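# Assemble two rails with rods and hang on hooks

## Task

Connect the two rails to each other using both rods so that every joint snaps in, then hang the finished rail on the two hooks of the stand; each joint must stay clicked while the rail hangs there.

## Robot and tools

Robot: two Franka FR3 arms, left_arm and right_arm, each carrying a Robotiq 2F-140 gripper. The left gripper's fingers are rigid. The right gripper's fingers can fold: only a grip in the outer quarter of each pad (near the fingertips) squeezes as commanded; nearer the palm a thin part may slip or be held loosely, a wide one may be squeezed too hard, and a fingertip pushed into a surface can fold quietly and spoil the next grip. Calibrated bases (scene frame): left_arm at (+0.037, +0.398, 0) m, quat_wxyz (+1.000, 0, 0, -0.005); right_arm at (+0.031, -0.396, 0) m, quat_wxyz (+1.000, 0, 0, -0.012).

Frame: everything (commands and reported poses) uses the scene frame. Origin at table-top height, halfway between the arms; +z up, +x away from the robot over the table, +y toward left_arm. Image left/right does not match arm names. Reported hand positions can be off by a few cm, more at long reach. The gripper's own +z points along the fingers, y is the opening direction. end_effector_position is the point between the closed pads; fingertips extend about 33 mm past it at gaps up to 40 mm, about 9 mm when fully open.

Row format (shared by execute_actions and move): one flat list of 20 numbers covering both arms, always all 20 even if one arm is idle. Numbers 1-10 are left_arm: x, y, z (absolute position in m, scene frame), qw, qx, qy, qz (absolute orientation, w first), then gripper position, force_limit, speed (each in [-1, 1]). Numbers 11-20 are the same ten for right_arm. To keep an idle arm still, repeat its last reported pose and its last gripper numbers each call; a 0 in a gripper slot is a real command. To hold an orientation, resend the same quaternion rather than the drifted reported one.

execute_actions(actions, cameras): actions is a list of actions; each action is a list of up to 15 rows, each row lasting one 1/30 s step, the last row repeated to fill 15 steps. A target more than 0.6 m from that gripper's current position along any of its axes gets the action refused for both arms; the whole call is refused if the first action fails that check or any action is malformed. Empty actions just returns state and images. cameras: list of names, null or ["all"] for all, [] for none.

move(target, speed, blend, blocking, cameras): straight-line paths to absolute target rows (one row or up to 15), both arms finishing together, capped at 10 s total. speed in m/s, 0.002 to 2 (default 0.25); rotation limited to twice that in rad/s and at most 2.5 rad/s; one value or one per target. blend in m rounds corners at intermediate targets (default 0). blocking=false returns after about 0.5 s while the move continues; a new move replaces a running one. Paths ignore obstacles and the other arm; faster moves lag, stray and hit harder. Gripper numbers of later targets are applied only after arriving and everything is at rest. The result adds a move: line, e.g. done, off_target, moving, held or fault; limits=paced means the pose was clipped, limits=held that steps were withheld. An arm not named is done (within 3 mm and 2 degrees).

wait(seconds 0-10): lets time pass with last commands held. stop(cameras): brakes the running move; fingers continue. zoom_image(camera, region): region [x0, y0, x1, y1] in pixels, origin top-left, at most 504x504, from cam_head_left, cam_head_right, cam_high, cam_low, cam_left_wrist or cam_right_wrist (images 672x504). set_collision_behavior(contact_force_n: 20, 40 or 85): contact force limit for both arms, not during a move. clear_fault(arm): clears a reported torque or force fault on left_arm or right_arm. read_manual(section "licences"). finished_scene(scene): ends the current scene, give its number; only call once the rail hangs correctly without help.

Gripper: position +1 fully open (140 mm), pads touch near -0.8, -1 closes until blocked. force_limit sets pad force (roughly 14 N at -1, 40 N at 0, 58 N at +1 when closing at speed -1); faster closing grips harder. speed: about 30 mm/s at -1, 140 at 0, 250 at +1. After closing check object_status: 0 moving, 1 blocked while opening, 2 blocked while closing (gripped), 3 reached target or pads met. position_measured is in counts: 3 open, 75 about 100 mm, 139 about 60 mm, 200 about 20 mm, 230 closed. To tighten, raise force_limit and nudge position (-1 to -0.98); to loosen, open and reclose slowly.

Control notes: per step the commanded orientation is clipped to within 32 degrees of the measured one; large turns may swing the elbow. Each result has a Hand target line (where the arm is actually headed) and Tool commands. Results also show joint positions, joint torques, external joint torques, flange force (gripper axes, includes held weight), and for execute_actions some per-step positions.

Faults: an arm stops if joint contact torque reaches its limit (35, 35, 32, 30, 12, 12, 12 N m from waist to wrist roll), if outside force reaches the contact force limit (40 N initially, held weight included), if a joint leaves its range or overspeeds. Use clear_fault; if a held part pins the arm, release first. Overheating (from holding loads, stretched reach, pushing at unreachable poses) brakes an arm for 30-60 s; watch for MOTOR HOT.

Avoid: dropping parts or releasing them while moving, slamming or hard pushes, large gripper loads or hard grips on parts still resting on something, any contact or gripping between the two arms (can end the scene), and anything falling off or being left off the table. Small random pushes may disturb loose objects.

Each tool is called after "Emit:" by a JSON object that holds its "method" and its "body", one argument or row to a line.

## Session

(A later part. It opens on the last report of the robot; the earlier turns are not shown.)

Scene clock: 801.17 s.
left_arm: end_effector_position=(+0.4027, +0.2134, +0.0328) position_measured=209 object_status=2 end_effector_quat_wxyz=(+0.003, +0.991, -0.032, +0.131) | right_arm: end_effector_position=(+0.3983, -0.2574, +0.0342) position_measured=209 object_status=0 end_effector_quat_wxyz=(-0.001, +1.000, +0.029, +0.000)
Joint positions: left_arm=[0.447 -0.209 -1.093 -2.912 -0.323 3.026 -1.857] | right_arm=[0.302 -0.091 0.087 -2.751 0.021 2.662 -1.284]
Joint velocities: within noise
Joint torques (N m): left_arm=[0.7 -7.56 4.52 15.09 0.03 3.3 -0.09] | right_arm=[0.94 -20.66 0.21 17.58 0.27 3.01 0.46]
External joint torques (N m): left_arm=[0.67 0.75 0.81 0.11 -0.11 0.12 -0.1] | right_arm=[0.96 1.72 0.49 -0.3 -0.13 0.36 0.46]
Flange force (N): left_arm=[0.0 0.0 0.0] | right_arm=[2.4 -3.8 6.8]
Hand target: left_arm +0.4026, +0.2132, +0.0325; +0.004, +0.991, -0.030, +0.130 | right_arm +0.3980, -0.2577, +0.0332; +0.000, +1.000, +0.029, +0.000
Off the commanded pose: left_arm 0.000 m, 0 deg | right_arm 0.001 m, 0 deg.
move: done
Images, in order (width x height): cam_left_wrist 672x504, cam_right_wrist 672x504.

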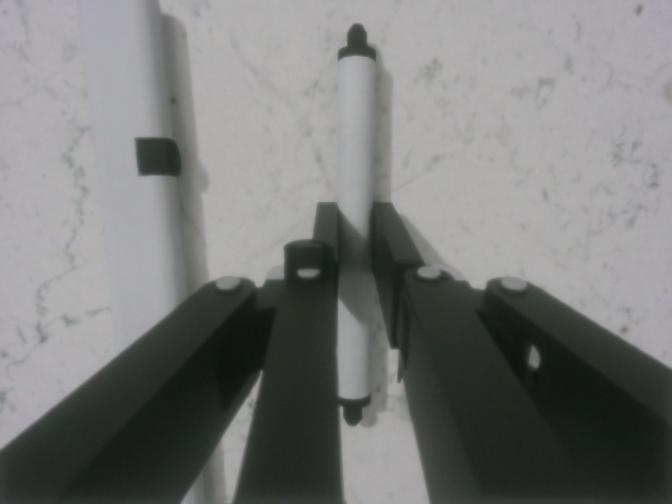

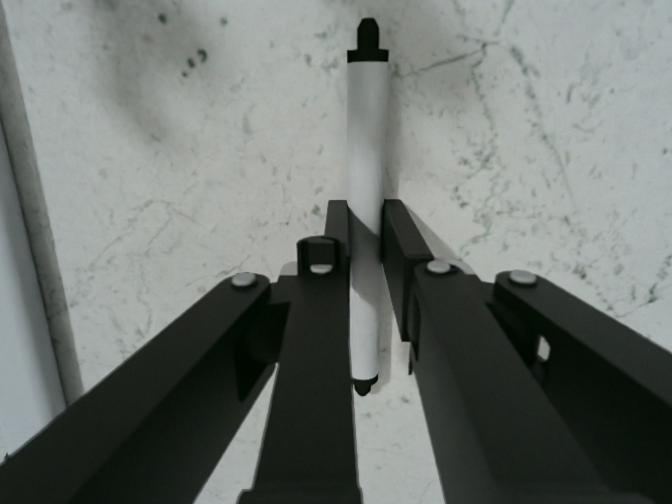

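Emit:
{"method": "move", "body": {
  "target": [
    [0.4026, 0.2132, 0.11, 0.0039, 0.991, -0.0298, 0.1304, -1, -0.05, -1, 0.398, -0.2577, 0.11, 0, 0.9996, 0.0289, 0, -1, -0.05, -1],
    [0.44, 0.18, 0.15, 0.0923, 0.701, -0.701, 0.0923, -1, -0.05, -1, 0.31, -0.12, 0.14, 0, 0.8, -0.6, 0, -1, -0.05, -1],
    [0.447, 0.16, 0.15, 0.0923, 0.701, -0.701, 0.0923, -1, -0.05, -1, 0.273, 0.02, 0.10, 0, 0.7071, -0.7071, 0, -1, -0.05, -1],
    [0.447, 0.16, 0.15, 0.0923, 0.701, -0.701, 0.0923, -1, -0.05, -1, 0.273, 0.02, 0.045, 0, 0.7071, -0.7071, 0, -1, -0.05, -1]
  ],
  "speed": [0.12, 0.25, 0.2, 0.1],
  "blend": [0.02, 0.03, 0.02, 0]
}}

Scene clock: 820.80 s.
left_arm: end_effector_position=(+0.4468, +0.1602, +0.1499) position_measured=209 object_status=2 end_effector_quat_wxyz=(+0.092, +0.702, -0.700, +0.092) | right_arm: end_effector_position=(+0.2736, +0.0194, +0.0447) position_measured=209 object_status=2 end_effector_quat_wxyz=(-0.001, +0.707, -0.708, +0.001)
Joint positions: left_arm=[-0.704 -0.212 0.297 -2.538 -0.269 2.426 -0.225] | right_arm=[-0.805 -0.329 1.911 -2.438 0.519 2.485 0.676]
Joint velocities: left_arm=[within noise] | right_arm=[-0.001 0 0.001 0 -0.001 -0.004 0.001]
Joint torques (N m): left_arm=[-0.27 -20.41 -1.21 23.64 0.17 2.61 0.23] | right_arm=[0.91 17.03 -8.3 19.97 0.56 2.35 0.21]
External joint torques (N m): left_arm=[-0.25 0.96 0.66 1.36 -0.42 -0.06 0.23] | right_arm=[0.89 0.95 0.49 1.26 0.1 -0.19 0.21]
Flange force (N): left_arm=[1.7 -8.1 2.3] | right_arm=[0.0 0.0 0.0]
Hand target: left_arm +0.4470, +0.1600, +0.1500; +0.092, +0.701, -0.701, +0.092 | right_arm +0.2730, +0.0200, +0.0450; +0.000, +0.707, -0.707, +0.000
Off the commanded pose: left_arm 0.000 m, 0 deg | right_arm 0.001 m, 0 deg.
move: done

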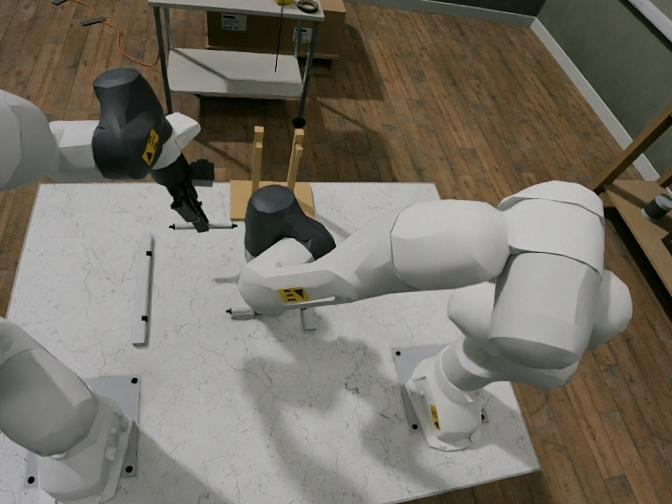

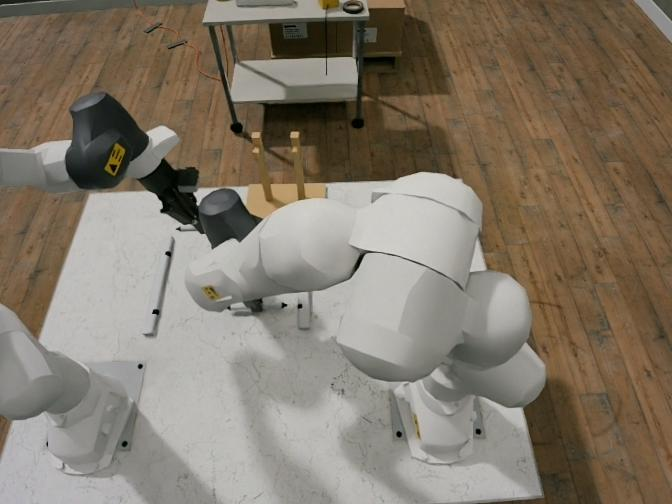

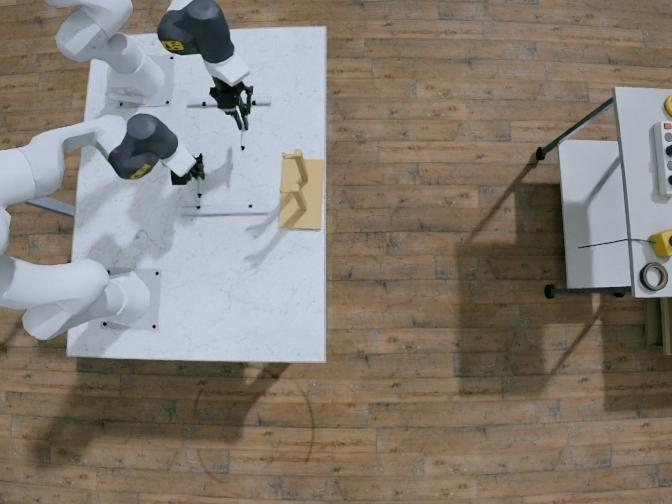

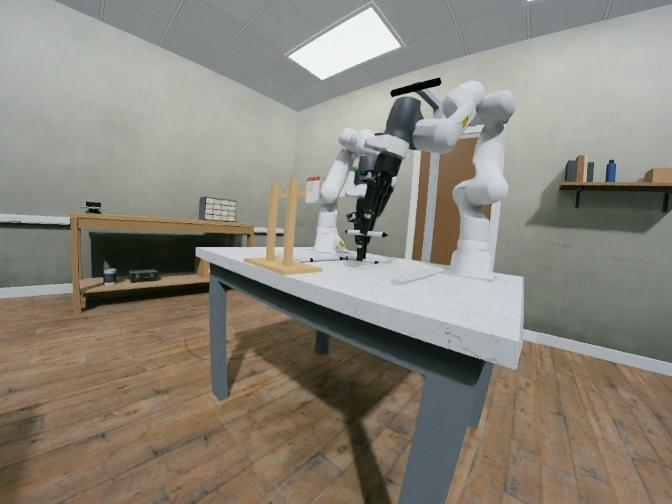

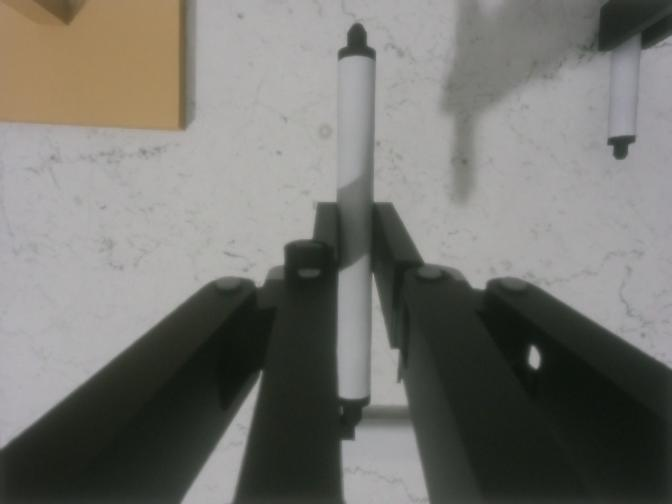

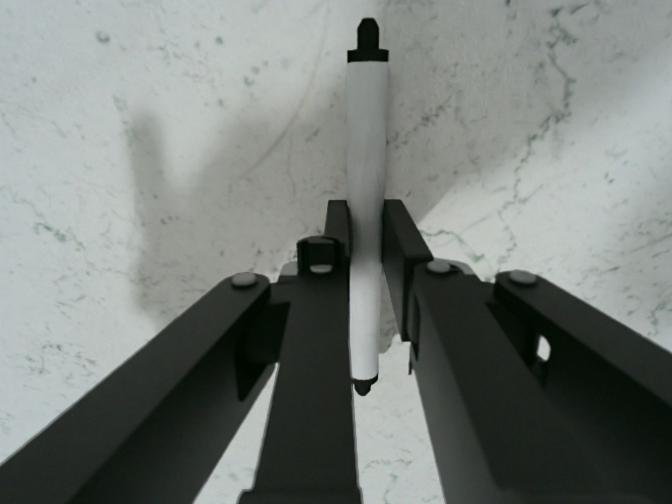

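Emit:
{"method": "move", "body": {
  "target": [0.447, 0.16, 0.15, 0.0923, 0.701, -0.701, 0.0923, -1, -0.05, -1, 0.273, 0.02, 0.0352, 0, 0.7071, -0.7071, 0, -1, -0.05, -1],
  "speed": 0.03,
  "cameras": ["cam_right_wrist", "cam_head_left"]
}}

Scene clock: 827.27 s.
left_arm: end_effector_position=(+0.4468, +0.1602, +0.1499) position_measured=209 object_status=2 end_effector_quat_wxyz=(+0.092, +0.702, -0.700, +0.092) | right_arm: end_effector_position=(+0.2726, +0.0193, +0.0357) position_measured=209 object_status=2 end_effector_quat_wxyz=(+0.002, +0.706, -0.709, +0.000)
Joint positions: left_arm=[-0.704 -0.212 0.297 -2.538 -0.269 2.426 -0.225] | right_arm=[-0.86 -0.342 1.972 -2.435 0.541 2.497 0.665]
Joint velocities: left_arm=[within noise] | right_arm=[-0.003 0.001 0.003 0.001 0 0.003 -0.004]
Joint torques (N m): left_arm=[-0.23 -20.52 -1.27 23.5 0.22 2.62 0.21] | right_arm=[0.43 17.25 -7.43 17.83 0.6 3.02 0.05]
External joint torques (N m): left_arm=[-0.28 0.81 0.52 1.32 -0.36 -0.03 0.2] | right_arm=[0.39 -0.53 1.48 -0.48 0.16 0.51 0.05]
Flange force (N): left_arm=[1.8 -7.4 1.9] | right_arm=[-3.1 -0.7 8.4]
Hand target: left_arm +0.4470, +0.1600, +0.1500; +0.092, +0.701, -0.701, +0.092 | right_arm +0.2730, +0.0200, +0.0352; +0.000, +0.707, -0.707, +0.000
Off the commanded pose: left_arm 0.000 m, 0 deg | right_arm 0.001 m, 0 deg.
move: done
Images, in order (width x height): cam_head_left 672x504, cam_right_wrist 672x504.

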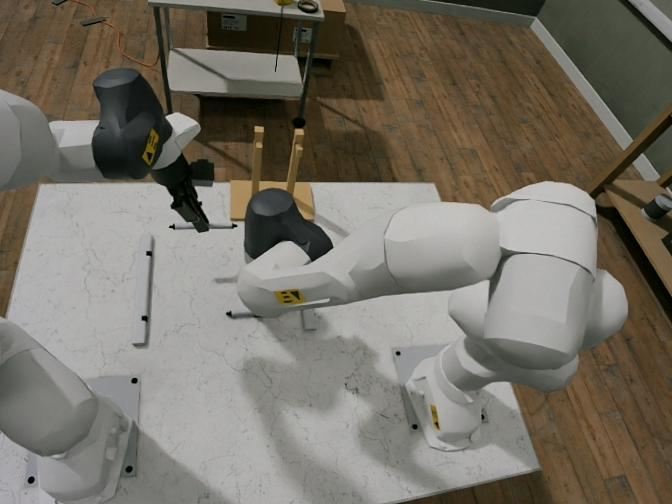

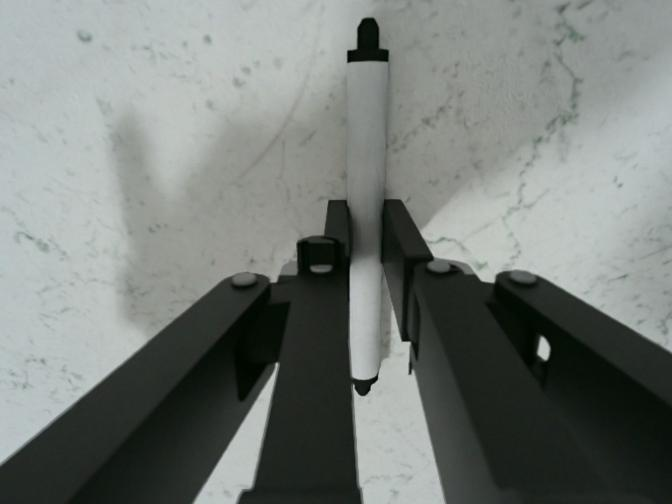

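Emit:
{"method": "move", "body": {
  "target": [0.447, 0.16, 0.15, 0.0923, 0.701, -0.701, 0.0923, -1, -0.05, -1, 0.273, 0.02, 0.0340, 0, 0.7071, -0.7071, 0, -1, -0.05, -1],
  "speed": 0.01,
  "cameras": ["cam_right_wrist"]
}}

Scene clock: 831.50 s.
left_arm: end_effector_position=(+0.4468, +0.1602, +0.1499) position_measured=209 object_status=2 end_effector_quat_wxyz=(+0.092, +0.702, -0.700, +0.092) | right_arm: end_effector_position=(+0.2735, +0.0203, +0.0356) position_measured=209 object_status=2 end_effector_quat_wxyz=(+0.001, +0.706, -0.708, +0.000)
Joint positions: left_arm=[-0.704 -0.211 0.297 -2.538 -0.27 2.426 -0.225] | right_arm=[-0.868 -0.341 1.979 -2.432 0.541 2.499 0.663]
Joint velocities: left_arm=[within noise] | right_arm=[-0.005 0.001 0.004 0.001 0.001 0.002 -0.001]
Joint torques (N m): left_arm=[-0.23 -20.54 -1.2 23.51 0.24 2.64 0.23] | right_arm=[0.17 16.23 -5.94 16.35 0.83 3.2 -0.06]
External joint torques (N m): left_arm=[-0.32 0.89 0.56 1.22 -0.34 -0.04 0.22] | right_arm=[0.08 -1.74 2.87 -1.87 0.39 0.71 -0.06]
Flange force (N): left_arm=[1.7 -7.4 2.2] | right_arm=[-7.2 -4.1 21.0]
Hand target: left_arm +0.4470, +0.1600, +0.1500; +0.092, +0.701, -0.701, +0.092 | right_arm +0.2730, +0.0200, +0.0340; +0.000, +0.707, -0.707, +0.000
Off the commanded pose: left_arm 0.000 m, 0 deg | right_arm 0.002 m, 0 deg.
move: done
Images, in order (width x height): cam_right_wrist 672x504.

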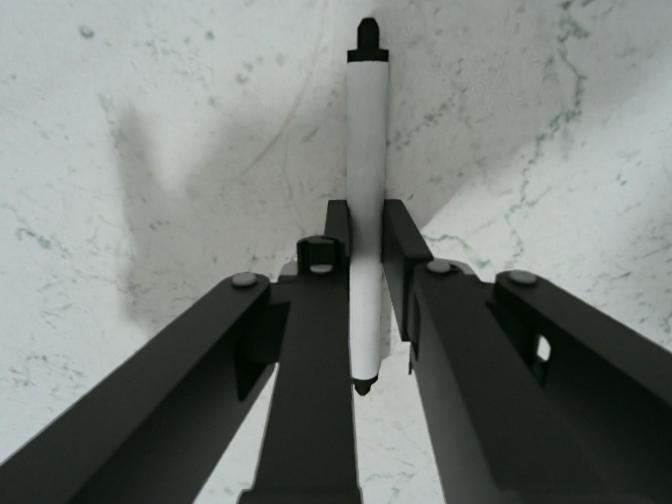

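Emit:
{"method": "move", "body": {
  "target": [
    [0.447, 0.16, 0.15, 0.0923, 0.701, -0.701, 0.0923, -1, -0.05, -1, 0.273, 0.02, 0.0358, 0, 0.7071, -0.7071, 0, -1, -0.05, -1],
    [0.447, 0.16, 0.15, 0.0923, 0.701, -0.701, 0.0923, -1, -0.05, -1, 0.273, 0.02, 0.0360, 0, 0.7071, -0.7071, 0, -0.3, -0.05, -1],
    [0.447, 0.16, 0.15, 0.0923, 0.701, -0.701, 0.0923, -1, -0.05, -1, 0.273, 0.01, 0.12, 0, 0.7071, -0.7071, 0, -0.3, -0.05, -1],
    [0.447, 0.16, 0.15, 0.0923, 0.701, -0.701, 0.0923, -1, -0.05, -1, 0.40, -0.17, 0.13, 0, 0.7071, -0.7071, 0, -0.3, -0.05, -1],
    [0.447, 0.16, 0.15, 0.0923, 0.701, -0.701, 0.0923, -1, -0.05, -1, 0.451, -0.165, 0.10, 0, 0.7071, -0.7071, 0, -0.08, -0.05, -1]
  ],
  "speed": [0.02, 0.02, 0.15, 0.25, 0.15],
  "blend": [0, 0, 0.03, 0.03, 0]
}}

Scene clock: 851.20 s.
left_arm: end_effector_position=(+0.4468, +0.1602, +0.1499) position_measured=209 object_status=2 end_effector_quat_wxyz=(+0.092, +0.702, -0.700, +0.092) | right_arm: end_effector_position=(+0.4499, -0.1658, +0.0999) position_measured=139 object_status=0 end_effector_quat_wxyz=(+0.001, +0.708, -0.707, -0.001)
Joint positions: left_arm=[-0.704 -0.211 0.297 -2.538 -0.27 2.426 -0.225] | right_arm=[-0.412 -0.044 0.941 -2.442 0.055 2.412 0.462]
Joint velocities: within noise
Joint torques (N m): left_arm=[-0.2 -20.51 -1.28 23.43 0.25 2.65 0.21] | right_arm=[1.15 -15.21 -0.56 22.36 0.32 2.74 0.48]
External joint torques (N m): left_arm=[-0.18 0.82 0.58 1.24 -0.33 0 0.21] | right_arm=[1.24 0.16 0.58 1.12 -0.18 0.22 0.48]
Flange force (N): left_arm=[1.5 -7.2 2.0] | right_arm=[-5.6 -4.4 2.0]
Hand target: left_arm +0.4470, +0.1600, +0.1500; +0.092, +0.701, -0.701, +0.092 | right_arm +0.4510, -0.1650, +0.1000; +0.000, +0.707, -0.707, +0.000
Off the commanded pose: left_arm 0.000 m, 0 deg | right_arm 0.001 m, 0 deg.
move: done; blend cut to 0.0297 m at target 4

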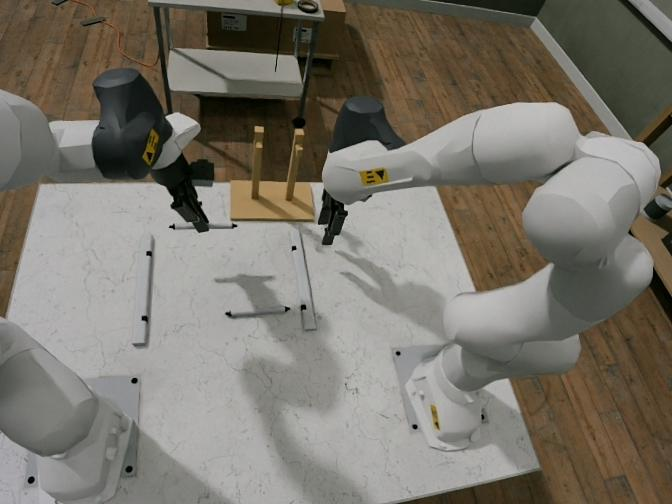

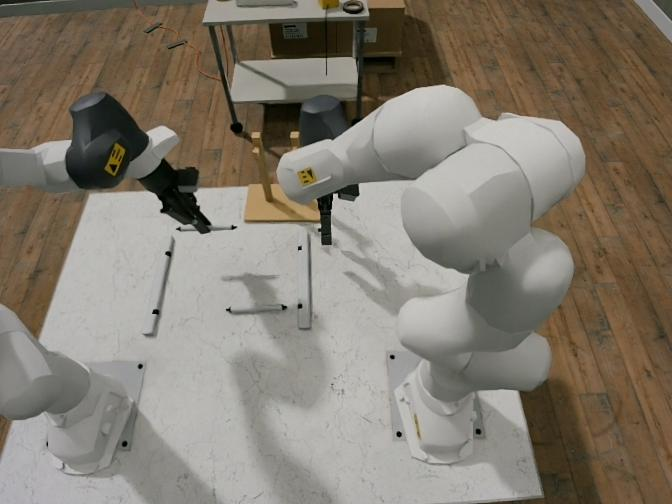

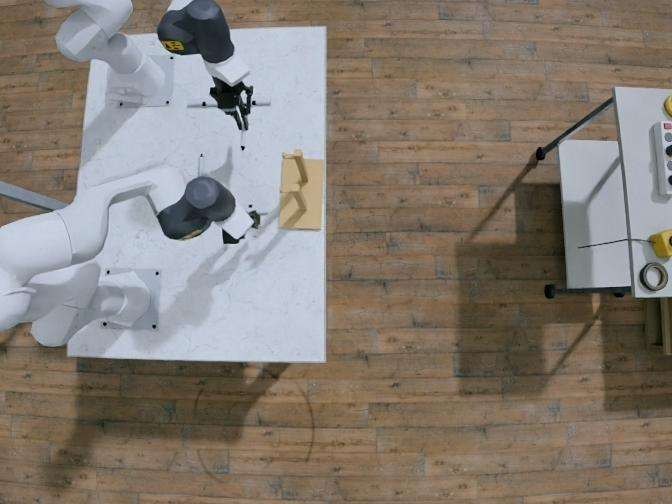

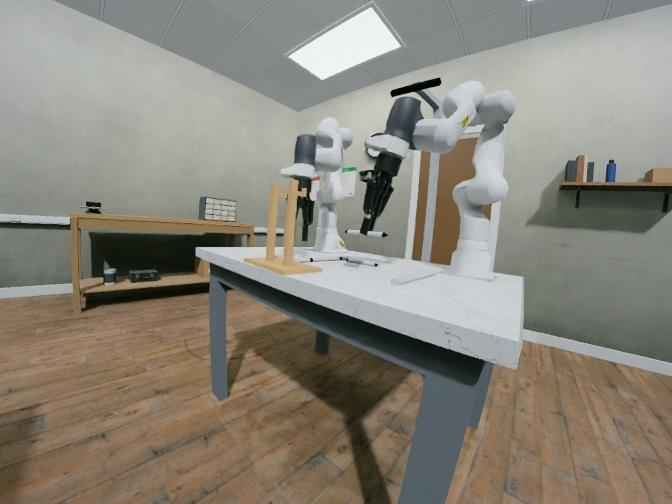

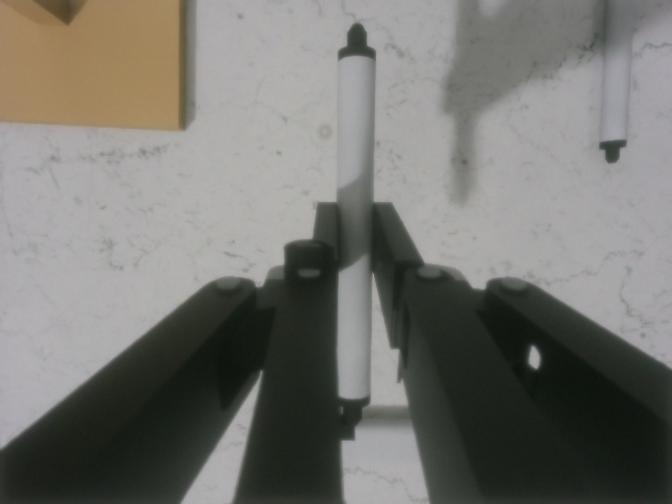

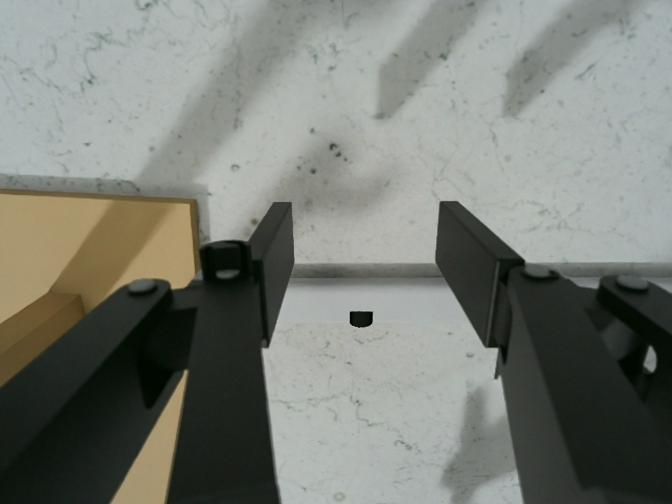

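Emit:
{"method": "move", "body": {
  "target": [
    [0.447, 0.06, 0.10, 0.0923, 0.701, -0.701, 0.0923, -1, -0.05, -1, 0.450, -0.165, 0.06, 0, 0.7071, -0.7071, 0, -0.08, -0.05, -1],
    [0.447, 0.035, 0.08, 0.0923, 0.701, -0.701, 0.0923, -1, -0.05, -1, 0.450, -0.165, 0.034, 0, 0.7071, -0.7071, 0, -0.08, -0.05, -1]
  ],
  "speed": [0.15, 0.06],
  "blend": [0.01, 0],
  "cameras": ["cam_left_wrist", "cam_right_wrist"]
}}

Scene clock: 869.97 s.
left_arm: end_effector_position=(+0.4465, +0.0366, +0.0795) position_measured=209 object_status=2 end_effector_quat_wxyz=(+0.092, +0.700, -0.703, +0.091) | right_arm: end_effector_position=(+0.4490, -0.1654, +0.0341) position_measured=139 object_status=3 end_effector_quat_wxyz=(+0.001, +0.708, -0.706, -0.001)
Joint positions: left_arm=[-0.839 0.113 0.185 -2.383 -0.457 2.61 -0.279] | right_arm=[-0.334 0.181 0.838 -2.468 -0.249 2.572 0.679]
Joint velocities: left_arm=[within noise] | right_arm=[-0.001 0 -0.002 0 0.001 0 0.005]
Joint torques (N m): left_arm=[-0.54 -30.26 1.36 21.57 0.26 3.08 -0.13] | right_arm=[1.61 -22.33 3.98 19.21 0.24 2.76 0.39]
External joint torques (N m): left_arm=[-0.64 0.87 0.51 1.38 -0.39 0.38 -0.14] | right_arm=[1.64 -0.78 0.07 0.69 -0.16 0.24 0.39]
Flange force (N): left_arm=[3.4 -4.9 3.7] | right_arm=[-4.7 -1.7 2.8]
Hand target: left_arm +0.4470, +0.0350, +0.0800; +0.092, +0.701, -0.701, +0.092 | right_arm +0.4500, -0.1650, +0.0340; +0.000, +0.707, -0.707, +0.000
Off the commanded pose: left_arm 0.002 m, 0 deg | right_arm 0.001 m, 0 deg.
move: done
Images, in order (width x height): cam_left_wrist 672x504, cam_right_wrist 672x504.

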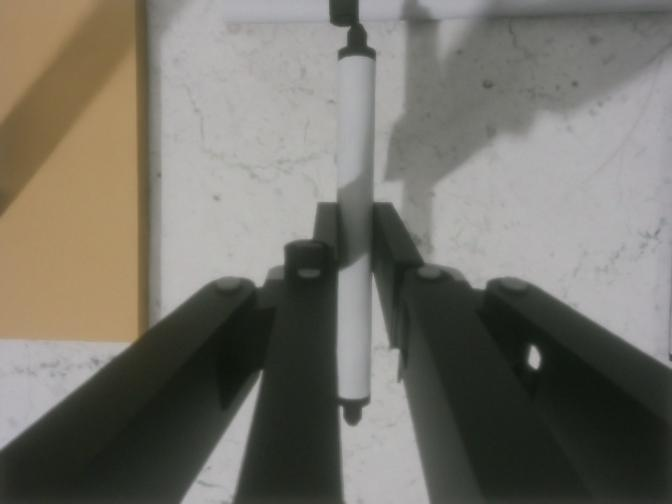

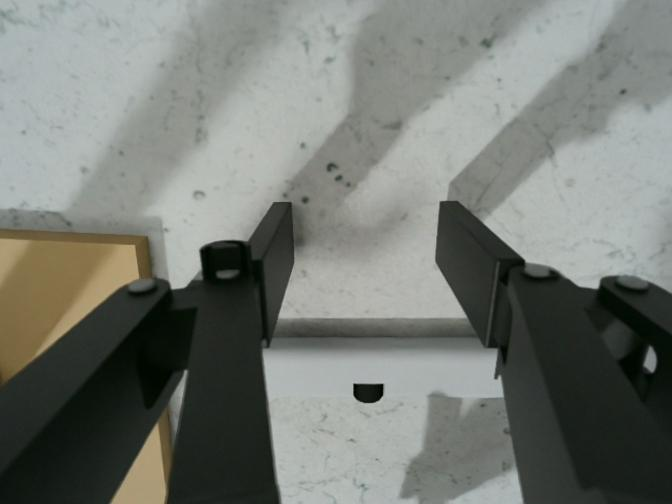

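Emit:
{"method": "move", "body": {
  "target": [
    [0.4515, 0.035, 0.05, 0.0923, 0.701, -0.701, 0.0923, -1, -0.05, -1, 0.450, -0.165, 0.034, 0, 0.7071, -0.7071, 0, -0.08, -0.05, -1],
    [0.4515, 0.035, 0.034, 0.0923, 0.701, -0.701, 0.0923, -1, -0.05, -1, 0.450, -0.150, 0.034, 0, 0.7071, -0.7071, 0, -0.08, -0.05, -1]
  ],
  "speed": [0.06, 0.03],
  "blend": [0.005, 0],
  "cameras": ["cam_left_wrist", "cam_right_wrist"]
}}

Scene clock: 892.37 s.
left_arm: end_effector_position=(+0.4504, +0.0359, +0.0336) position_measured=209 object_status=2 end_effector_quat_wxyz=(+0.093, +0.703, -0.700, +0.090) | right_arm: end_effector_position=(+0.4502, -0.1495, +0.0346) position_measured=139 object_status=3 end_effector_quat_wxyz=(-0.002, +0.708, -0.706, +0.000)
Joint positions: left_arm=[-0.811 0.228 0.143 -2.368 -0.568 2.695 -0.185] | right_arm=[-0.285 0.201 0.817 -2.443 -0.27 2.568 0.721]
Joint velocities: left_arm=[0.001 0 -0.001 0 0 0 0.005] | right_arm=[-0.001 -0.001 0.001 0.001 0.001 0 0.004]
Joint torques (N m): left_arm=[0.59 -32.7 1.5 19.92 0.27 3.01 0.29] | right_arm=[1.72 -22.94 4.42 19.58 0.32 2.19 0.49]
External joint torques (N m): left_arm=[0.66 0.86 0.29 1.31 -0.4 0.39 0.28] | right_arm=[1.75 -0.35 0.11 0.99 -0.09 -0.33 0.49]
Flange force (N): left_arm=[0.6 -5.5 5.3] | right_arm=[-6.9 -4.2 3.1]
Hand target: left_arm +0.4515, +0.0350, +0.0340; +0.092, +0.701, -0.701, +0.092 | right_arm +0.4500, -0.1500, +0.0340; +0.000, +0.707, -0.707, +0.000
Off the commanded pose: left_arm 0.001 m, 0 deg | right_arm 0.001 m, 0 deg.
move: done
Images, in order (width x height): cam_left_wrist 672x504, cam_right_wrist 672x504.

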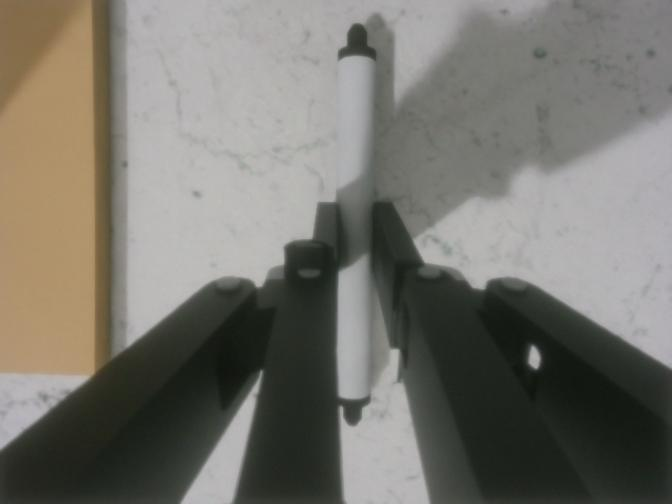

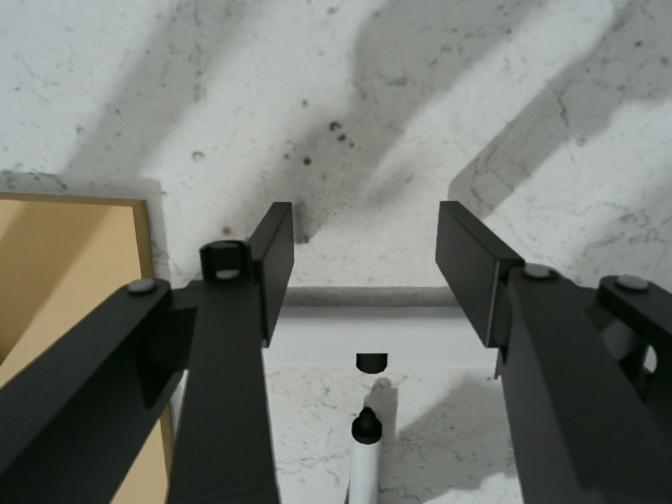

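Emit:
{"method": "zoom_image", "body": {
  "camera": "cam_right_wrist",
  "region": [300, 330, 450, 504]
}}

Emit:
{"method": "zoom_image", "body": {
  "camera": "cam_left_wrist",
  "region": [280, 0, 440, 120]
}}

Scaled by 2.897 from the camera's 672x504 image, which has a finer 960x720 frame.

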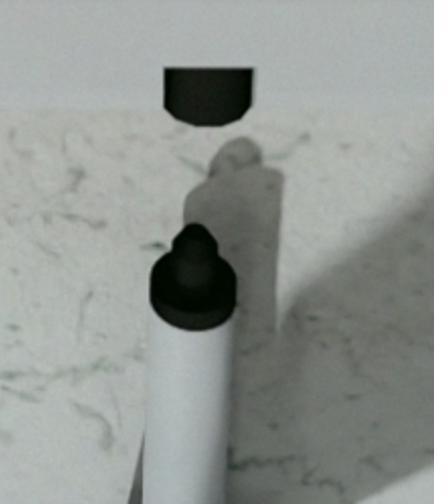

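Scaled by 3.150 from the camera's 672x504 image, which has a finer 960x720 frame.

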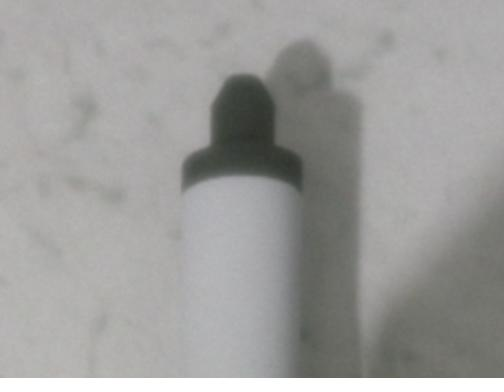

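Emit:
{"method": "move", "body": {
  "target": [0.4505, 0.030, 0.0318, 0.0923, 0.701, -0.701, 0.0923, -1, -0.05, -1, 0.450, -0.138, 0.034, 0, 0.7071, -0.7071, 0, -0.08, -0.05, -1],
  "speed": 0.015,
  "cameras": ["cam_left_wrist", "cam_right_wrist"]
}}

Emit:
{"method": "zoom_image", "body": {
  "camera": "cam_right_wrist",
  "region": [300, 300, 450, 474]
}}

Scene clock: 926.30 s.
left_arm: end_effector_position=(+0.4502, +0.0318, +0.0314) position_measured=209 object_status=2 end_effector_quat_wxyz=(+0.092, +0.701, -0.701, +0.091) | right_arm: end_effector_position=(+0.4502, -0.1374, +0.0347) position_measured=139 object_status=3 end_effector_quat_wxyz=(-0.002, +0.709, -0.706, +0.000)
Joint positions: left_arm=[-0.813 0.238 0.138 -2.36 -0.571 2.7 -0.183] | right_arm=[-0.243 0.218 0.797 -2.421 -0.282 2.559 0.75]
Joint velocities: left_arm=[within noise] | right_arm=[0.001 -0.001 0 0 0 0 0.005]
Joint torques (N m): left_arm=[-0.58 -32.95 1.59 19.85 0.27 3 -0.01] | right_arm=[1.7 -23.87 4.72 19.62 0.35 2.18 0.48]
External joint torques (N m): left_arm=[-0.68 0.79 0.19 1.41 -0.39 0.39 -0.02] | right_arm=[1.6 -0.32 -0.02 1.05 -0.07 -0.33 0.48]
Flange force (N): left_arm=[3.1 -4.1 4.3] | right_arm=[-6.7 -4.2 2.9]
Hand target: left_arm +0.4505, +0.0300, +0.0318; +0.092, +0.701, -0.701, +0.092 | right_arm +0.4500, -0.1380, +0.0340; +0.000, +0.707, -0.707, +0.000
Off the commanded pose: left_arm 0.002 m, 0 deg | right_arm 0.001 m, 0 deg.
move: done
Images, in order (width x height): cam_left_wrist 672x504, cam_right_wrist 672x504.

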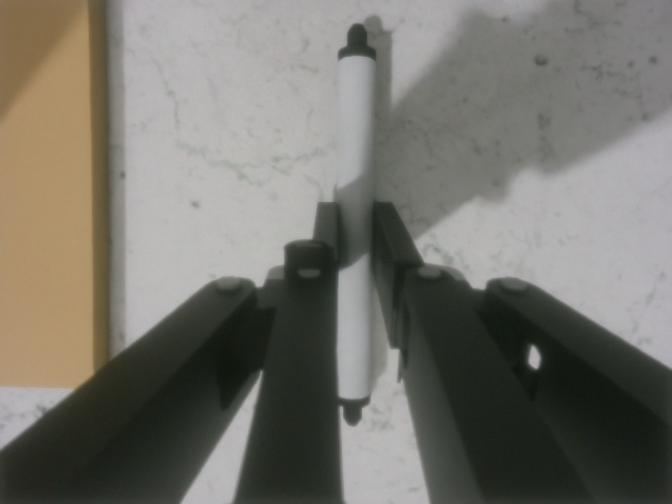

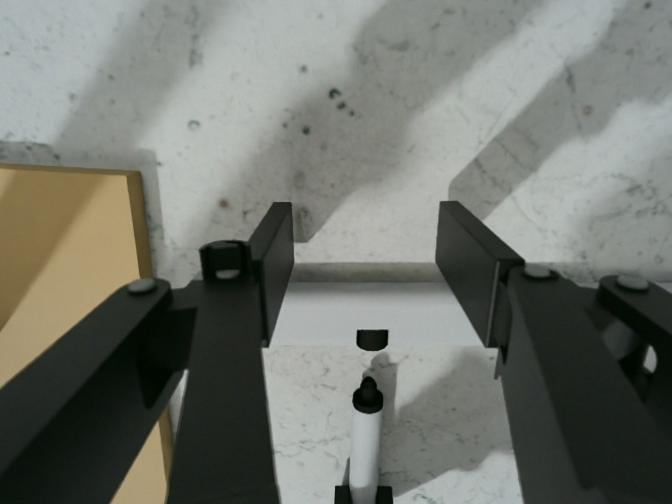

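Scaled by 2.897 from the camera's 672x504 image, which has a finer 960x720 frame.

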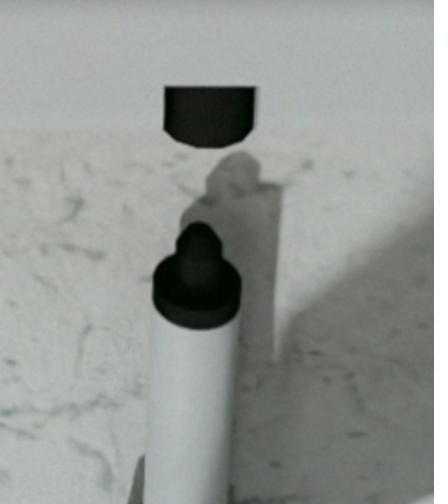

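Emit:
{"method": "move", "body": {
  "target": [0.4492, 0.028, 0.0295, 0.0923, 0.701, -0.701, 0.0923, -1, -0.05, -1, 0.450, -0.132, 0.034, 0, 0.7071, -0.7071, 0, -0.08, -0.05, -1],
  "speed": 0.015,
  "cameras": ["cam_left_wrist", "cam_right_wrist"]
}}

Emit:
{"method": "zoom_image", "body": {
  "camera": "cam_right_wrist",
  "region": [300, 300, 450, 474]
}}

Scene clock: 942.30 s.
left_arm: end_effector_position=(+0.4489, +0.0298, +0.0291) position_measured=209 object_status=2 end_effector_quat_wxyz=(+0.092, +0.701, -0.701, +0.091) | right_arm: end_effector_position=(+0.4502, -0.1314, +0.0347) position_measured=139 object_status=3 end_effector_quat_wxyz=(-0.002, +0.709, -0.706, +0.000)
Joint positions: left_arm=[-0.815 0.244 0.134 -2.359 -0.576 2.706 -0.183] | right_arm=[-0.221 0.226 0.786 -2.41 -0.288 2.555 0.764]
Joint velocities: left_arm=[within noise] | right_arm=[0.002 -0.001 -0.002 0 0 -0.001 0.004]
Joint torques (N m): left_arm=[-0.52 -32.99 1.56 19.83 0.27 2.99 0] | right_arm=[1.24 -24.46 4.62 19.87 0.34 2.16 0.54]
External joint torques (N m): left_arm=[-0.56 1.03 0.21 1.34 -0.39 0.35 -0.01] | right_arm=[1.35 -0.43 -0.06 1.19 -0.08 -0.36 0.54]
Flange force (N): left_arm=[3.0 -4.5 4.9] | right_arm=[-6.5 -4.3 2.4]
Hand target: left_arm +0.4492, +0.0280, +0.0295; +0.092, +0.701, -0.701, +0.092 | right_arm +0.4500, -0.1320, +0.0340; +0.000, +0.707, -0.707, +0.000
Off the commanded pose: left_arm 0.002 m, 0 deg | right_arm 0.001 m, 0 deg.
move: done
Images, in order (width x height): cam_left_wrist 672x504, cam_right_wrist 672x504.

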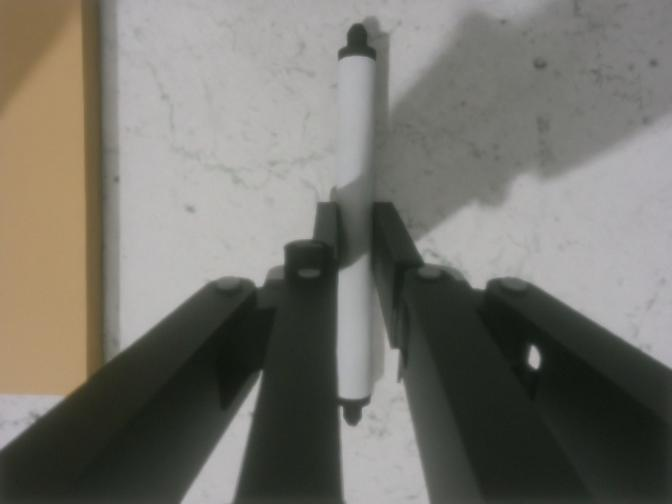

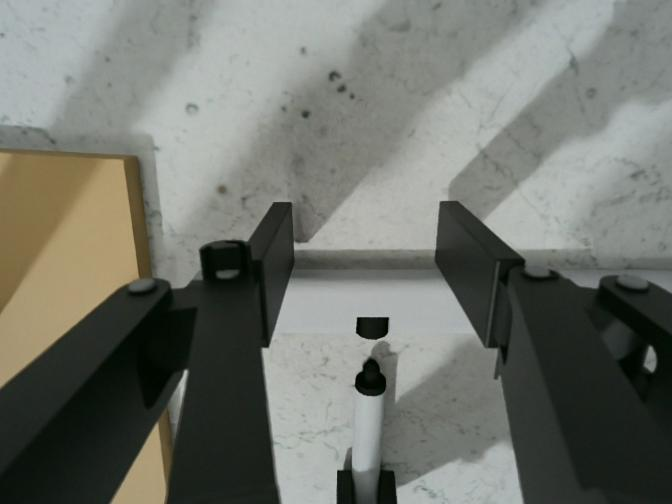

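Scaled by 2.897 from the camera's 672x504 image, which has a finer 960x720 frame.

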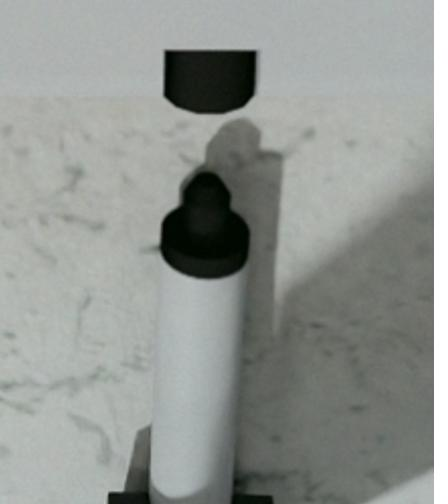

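Emit:
{"method": "move", "body": {
  "target": [0.4492, 0.028, 0.0275, 0.0923, 0.701, -0.701, 0.0923, -1, -0.05, -1, 0.450, -0.132, 0.034, 0, 0.7071, -0.7071, 0, -0.08, -0.05, -1],
  "speed": 0.01,
  "cameras": ["cam_left_wrist", "cam_right_wrist"]
}}

Emit:
{"method": "zoom_image", "body": {
  "camera": "cam_right_wrist",
  "region": [300, 300, 450, 474]
}}

Scene clock: 952.57 s.
left_arm: end_effector_position=(+0.4495, +0.0285, +0.0286) position_measured=209 object_status=2 end_effector_quat_wxyz=(+0.092, +0.702, -0.700, +0.092) | right_arm: end_effector_position=(+0.4502, -0.1315, +0.0345) position_measured=139 object_status=3 end_effector_quat_wxyz=(-0.001, +0.708, -0.706, +0.000)
Joint positions: left_arm=[-0.815 0.247 0.132 -2.358 -0.581 2.71 -0.183] | right_arm=[-0.218 0.226 0.783 -2.409 -0.288 2.554 0.766]
Joint velocities: left_arm=[-0.001 0 -0.002 0 -0.002 0.004 0.001] | right_arm=[within noise]
Joint torques (N m): left_arm=[-0.02 -31.74 1.33 19.09 0.29 2.92 0.2] | right_arm=[2.16 -24.88 4.37 19.56 0.51 2.23 0.4]
External joint torques (N m): left_arm=[-0.14 2.37 -0.11 0.67 -0.38 0.29 0.19] | right_arm=[2.24 -0.7 -0.34 0.86 0.09 -0.28 0.4]
Flange force (N): left_arm=[1.7 -5.4 8.7] | right_arm=[-6.7 -3.1 2.7]
Hand target: left_arm +0.4492, +0.0280, +0.0275; +0.092, +0.701, -0.701, +0.092 | right_arm +0.4500, -0.1320, +0.0340; +0.000, +0.707, -0.707, +0.000
Off the commanded pose: left_arm 0.001 m, 0 deg | right_arm 0.001 m, 0 deg.
move: done
Images, in order (width x height): cam_left_wrist 672x504, cam_right_wrist 672x504.

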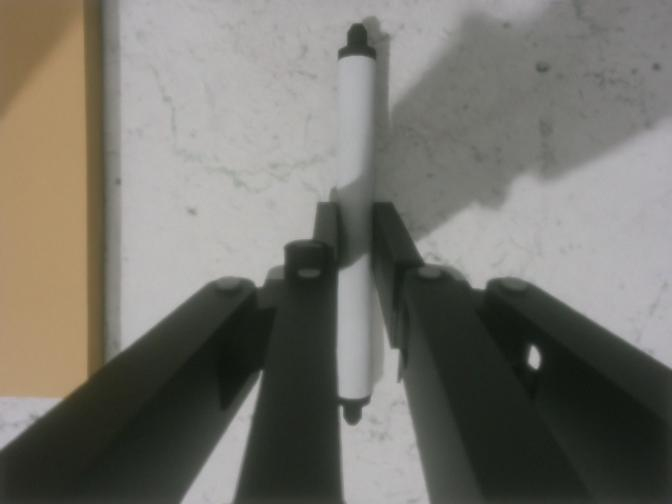

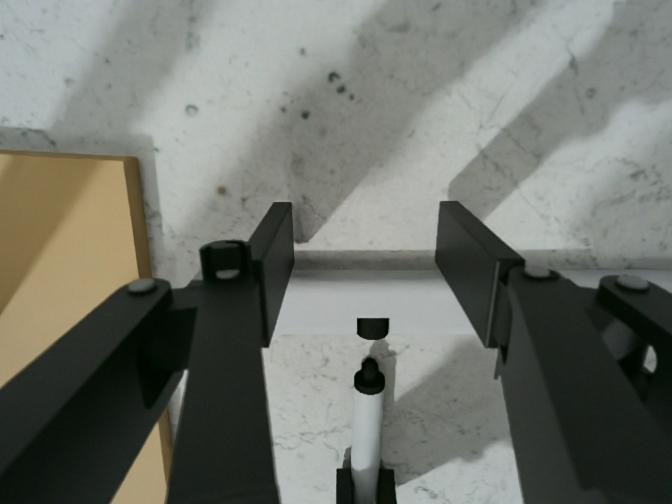

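Scaled by 2.897 from the camera's 672x504 image, which has a finer 960x720 frame.

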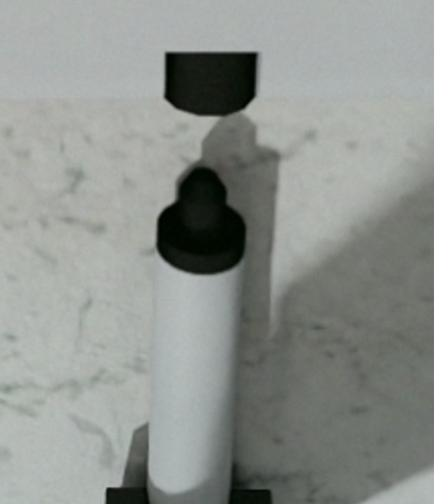

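Emit:
{"method": "move", "body": {
  "target": [0.4488, 0.0185, 0.0296, 0.0923, 0.701, -0.701, 0.0923, -1, -0.05, -1, 0.450, -0.1272, 0.034, 0, 0.7071, -0.7071, 0, -0.08, -0.05, -1],
  "speed": 0.015,
  "cameras": ["cam_left_wrist", "cam_right_wrist"]
}}

Emit:
{"method": "zoom_image", "body": {
  "camera": "cam_right_wrist",
  "region": [300, 270, 450, 444]
}}

Emit:
{"method": "zoom_image", "body": {
  "camera": "cam_left_wrist",
  "region": [280, 0, 440, 120]
}}

Scene clock: 968.73 s.
left_arm: end_effector_position=(+0.4485, +0.0184, +0.0297) position_measured=209 object_status=2 end_effector_quat_wxyz=(+0.092, +0.700, -0.702, +0.093) | right_arm: end_effector_position=(+0.4503, -0.1269, +0.0347) position_measured=139 object_status=3 end_effector_quat_wxyz=(-0.001, +0.708, -0.706, +0.000)
Joint positions: left_arm=[-0.83 0.256 0.132 -2.342 -0.577 2.708 -0.197] | right_arm=[-0.199 0.231 0.772 -2.401 -0.289 2.551 0.774]
Joint velocities: left_arm=[0 0.001 0 0 0 0 -0.005] | right_arm=[within noise]
Joint torques (N m): left_arm=[-0.59 -33.55 2.54 19.91 0.86 2.58 -0.11] | right_arm=[1.85 -24.85 4.88 19.77 0.47 2.23 0.41]
External joint torques (N m): left_arm=[-0.58 0.87 1.17 1.39 0.19 -0.06 -0.12] | right_arm=[1.69 -0.31 -0.12 1.09 0.06 -0.28 0.41]
Flange force (N): left_arm=[4.5 -5.5 1.2] | right_arm=[-6.6 -4.0 2.5]
Hand target: left_arm +0.4488, +0.0185, +0.0296; +0.092, +0.701, -0.701, +0.092 | right_arm +0.4500, -0.1272, +0.0340; +0.000, +0.707, -0.707, +0.000
Off the commanded pose: left_arm 0.000 m, 0 deg | right_arm 0.001 m, 0 deg.
move: done
Images, in order (width x height): cam_left_wrist 672x504, cam_right_wrist 672x504.

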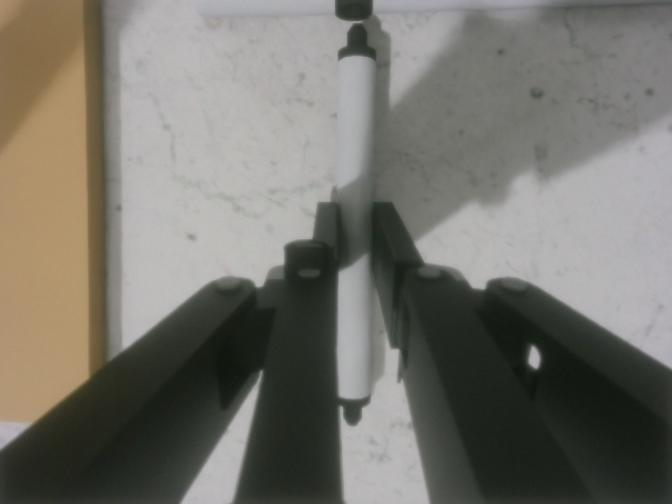

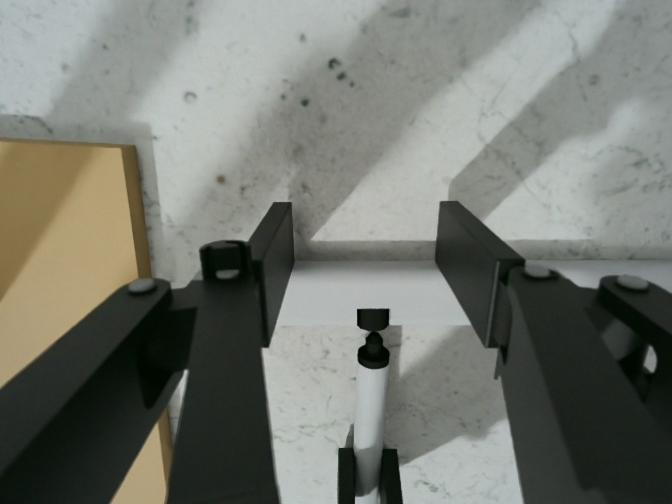

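Scaled by 2.897 from the camera's 672x504 image, which has a finer 960x720 frame.

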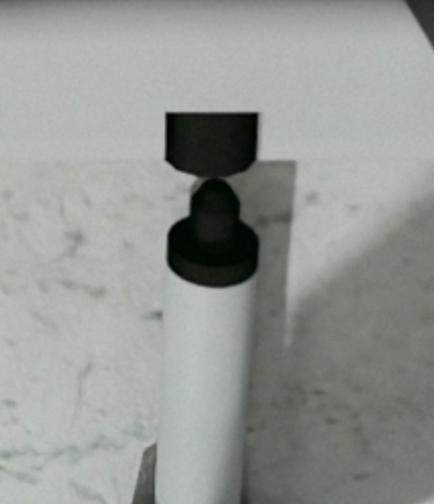

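Scaled by 3.150 from the camera's 672x504 image, which has a finer 960x720 frame.

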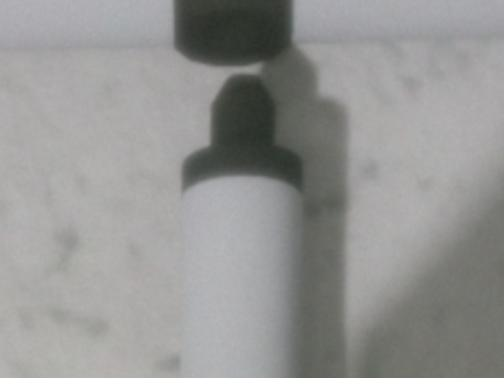

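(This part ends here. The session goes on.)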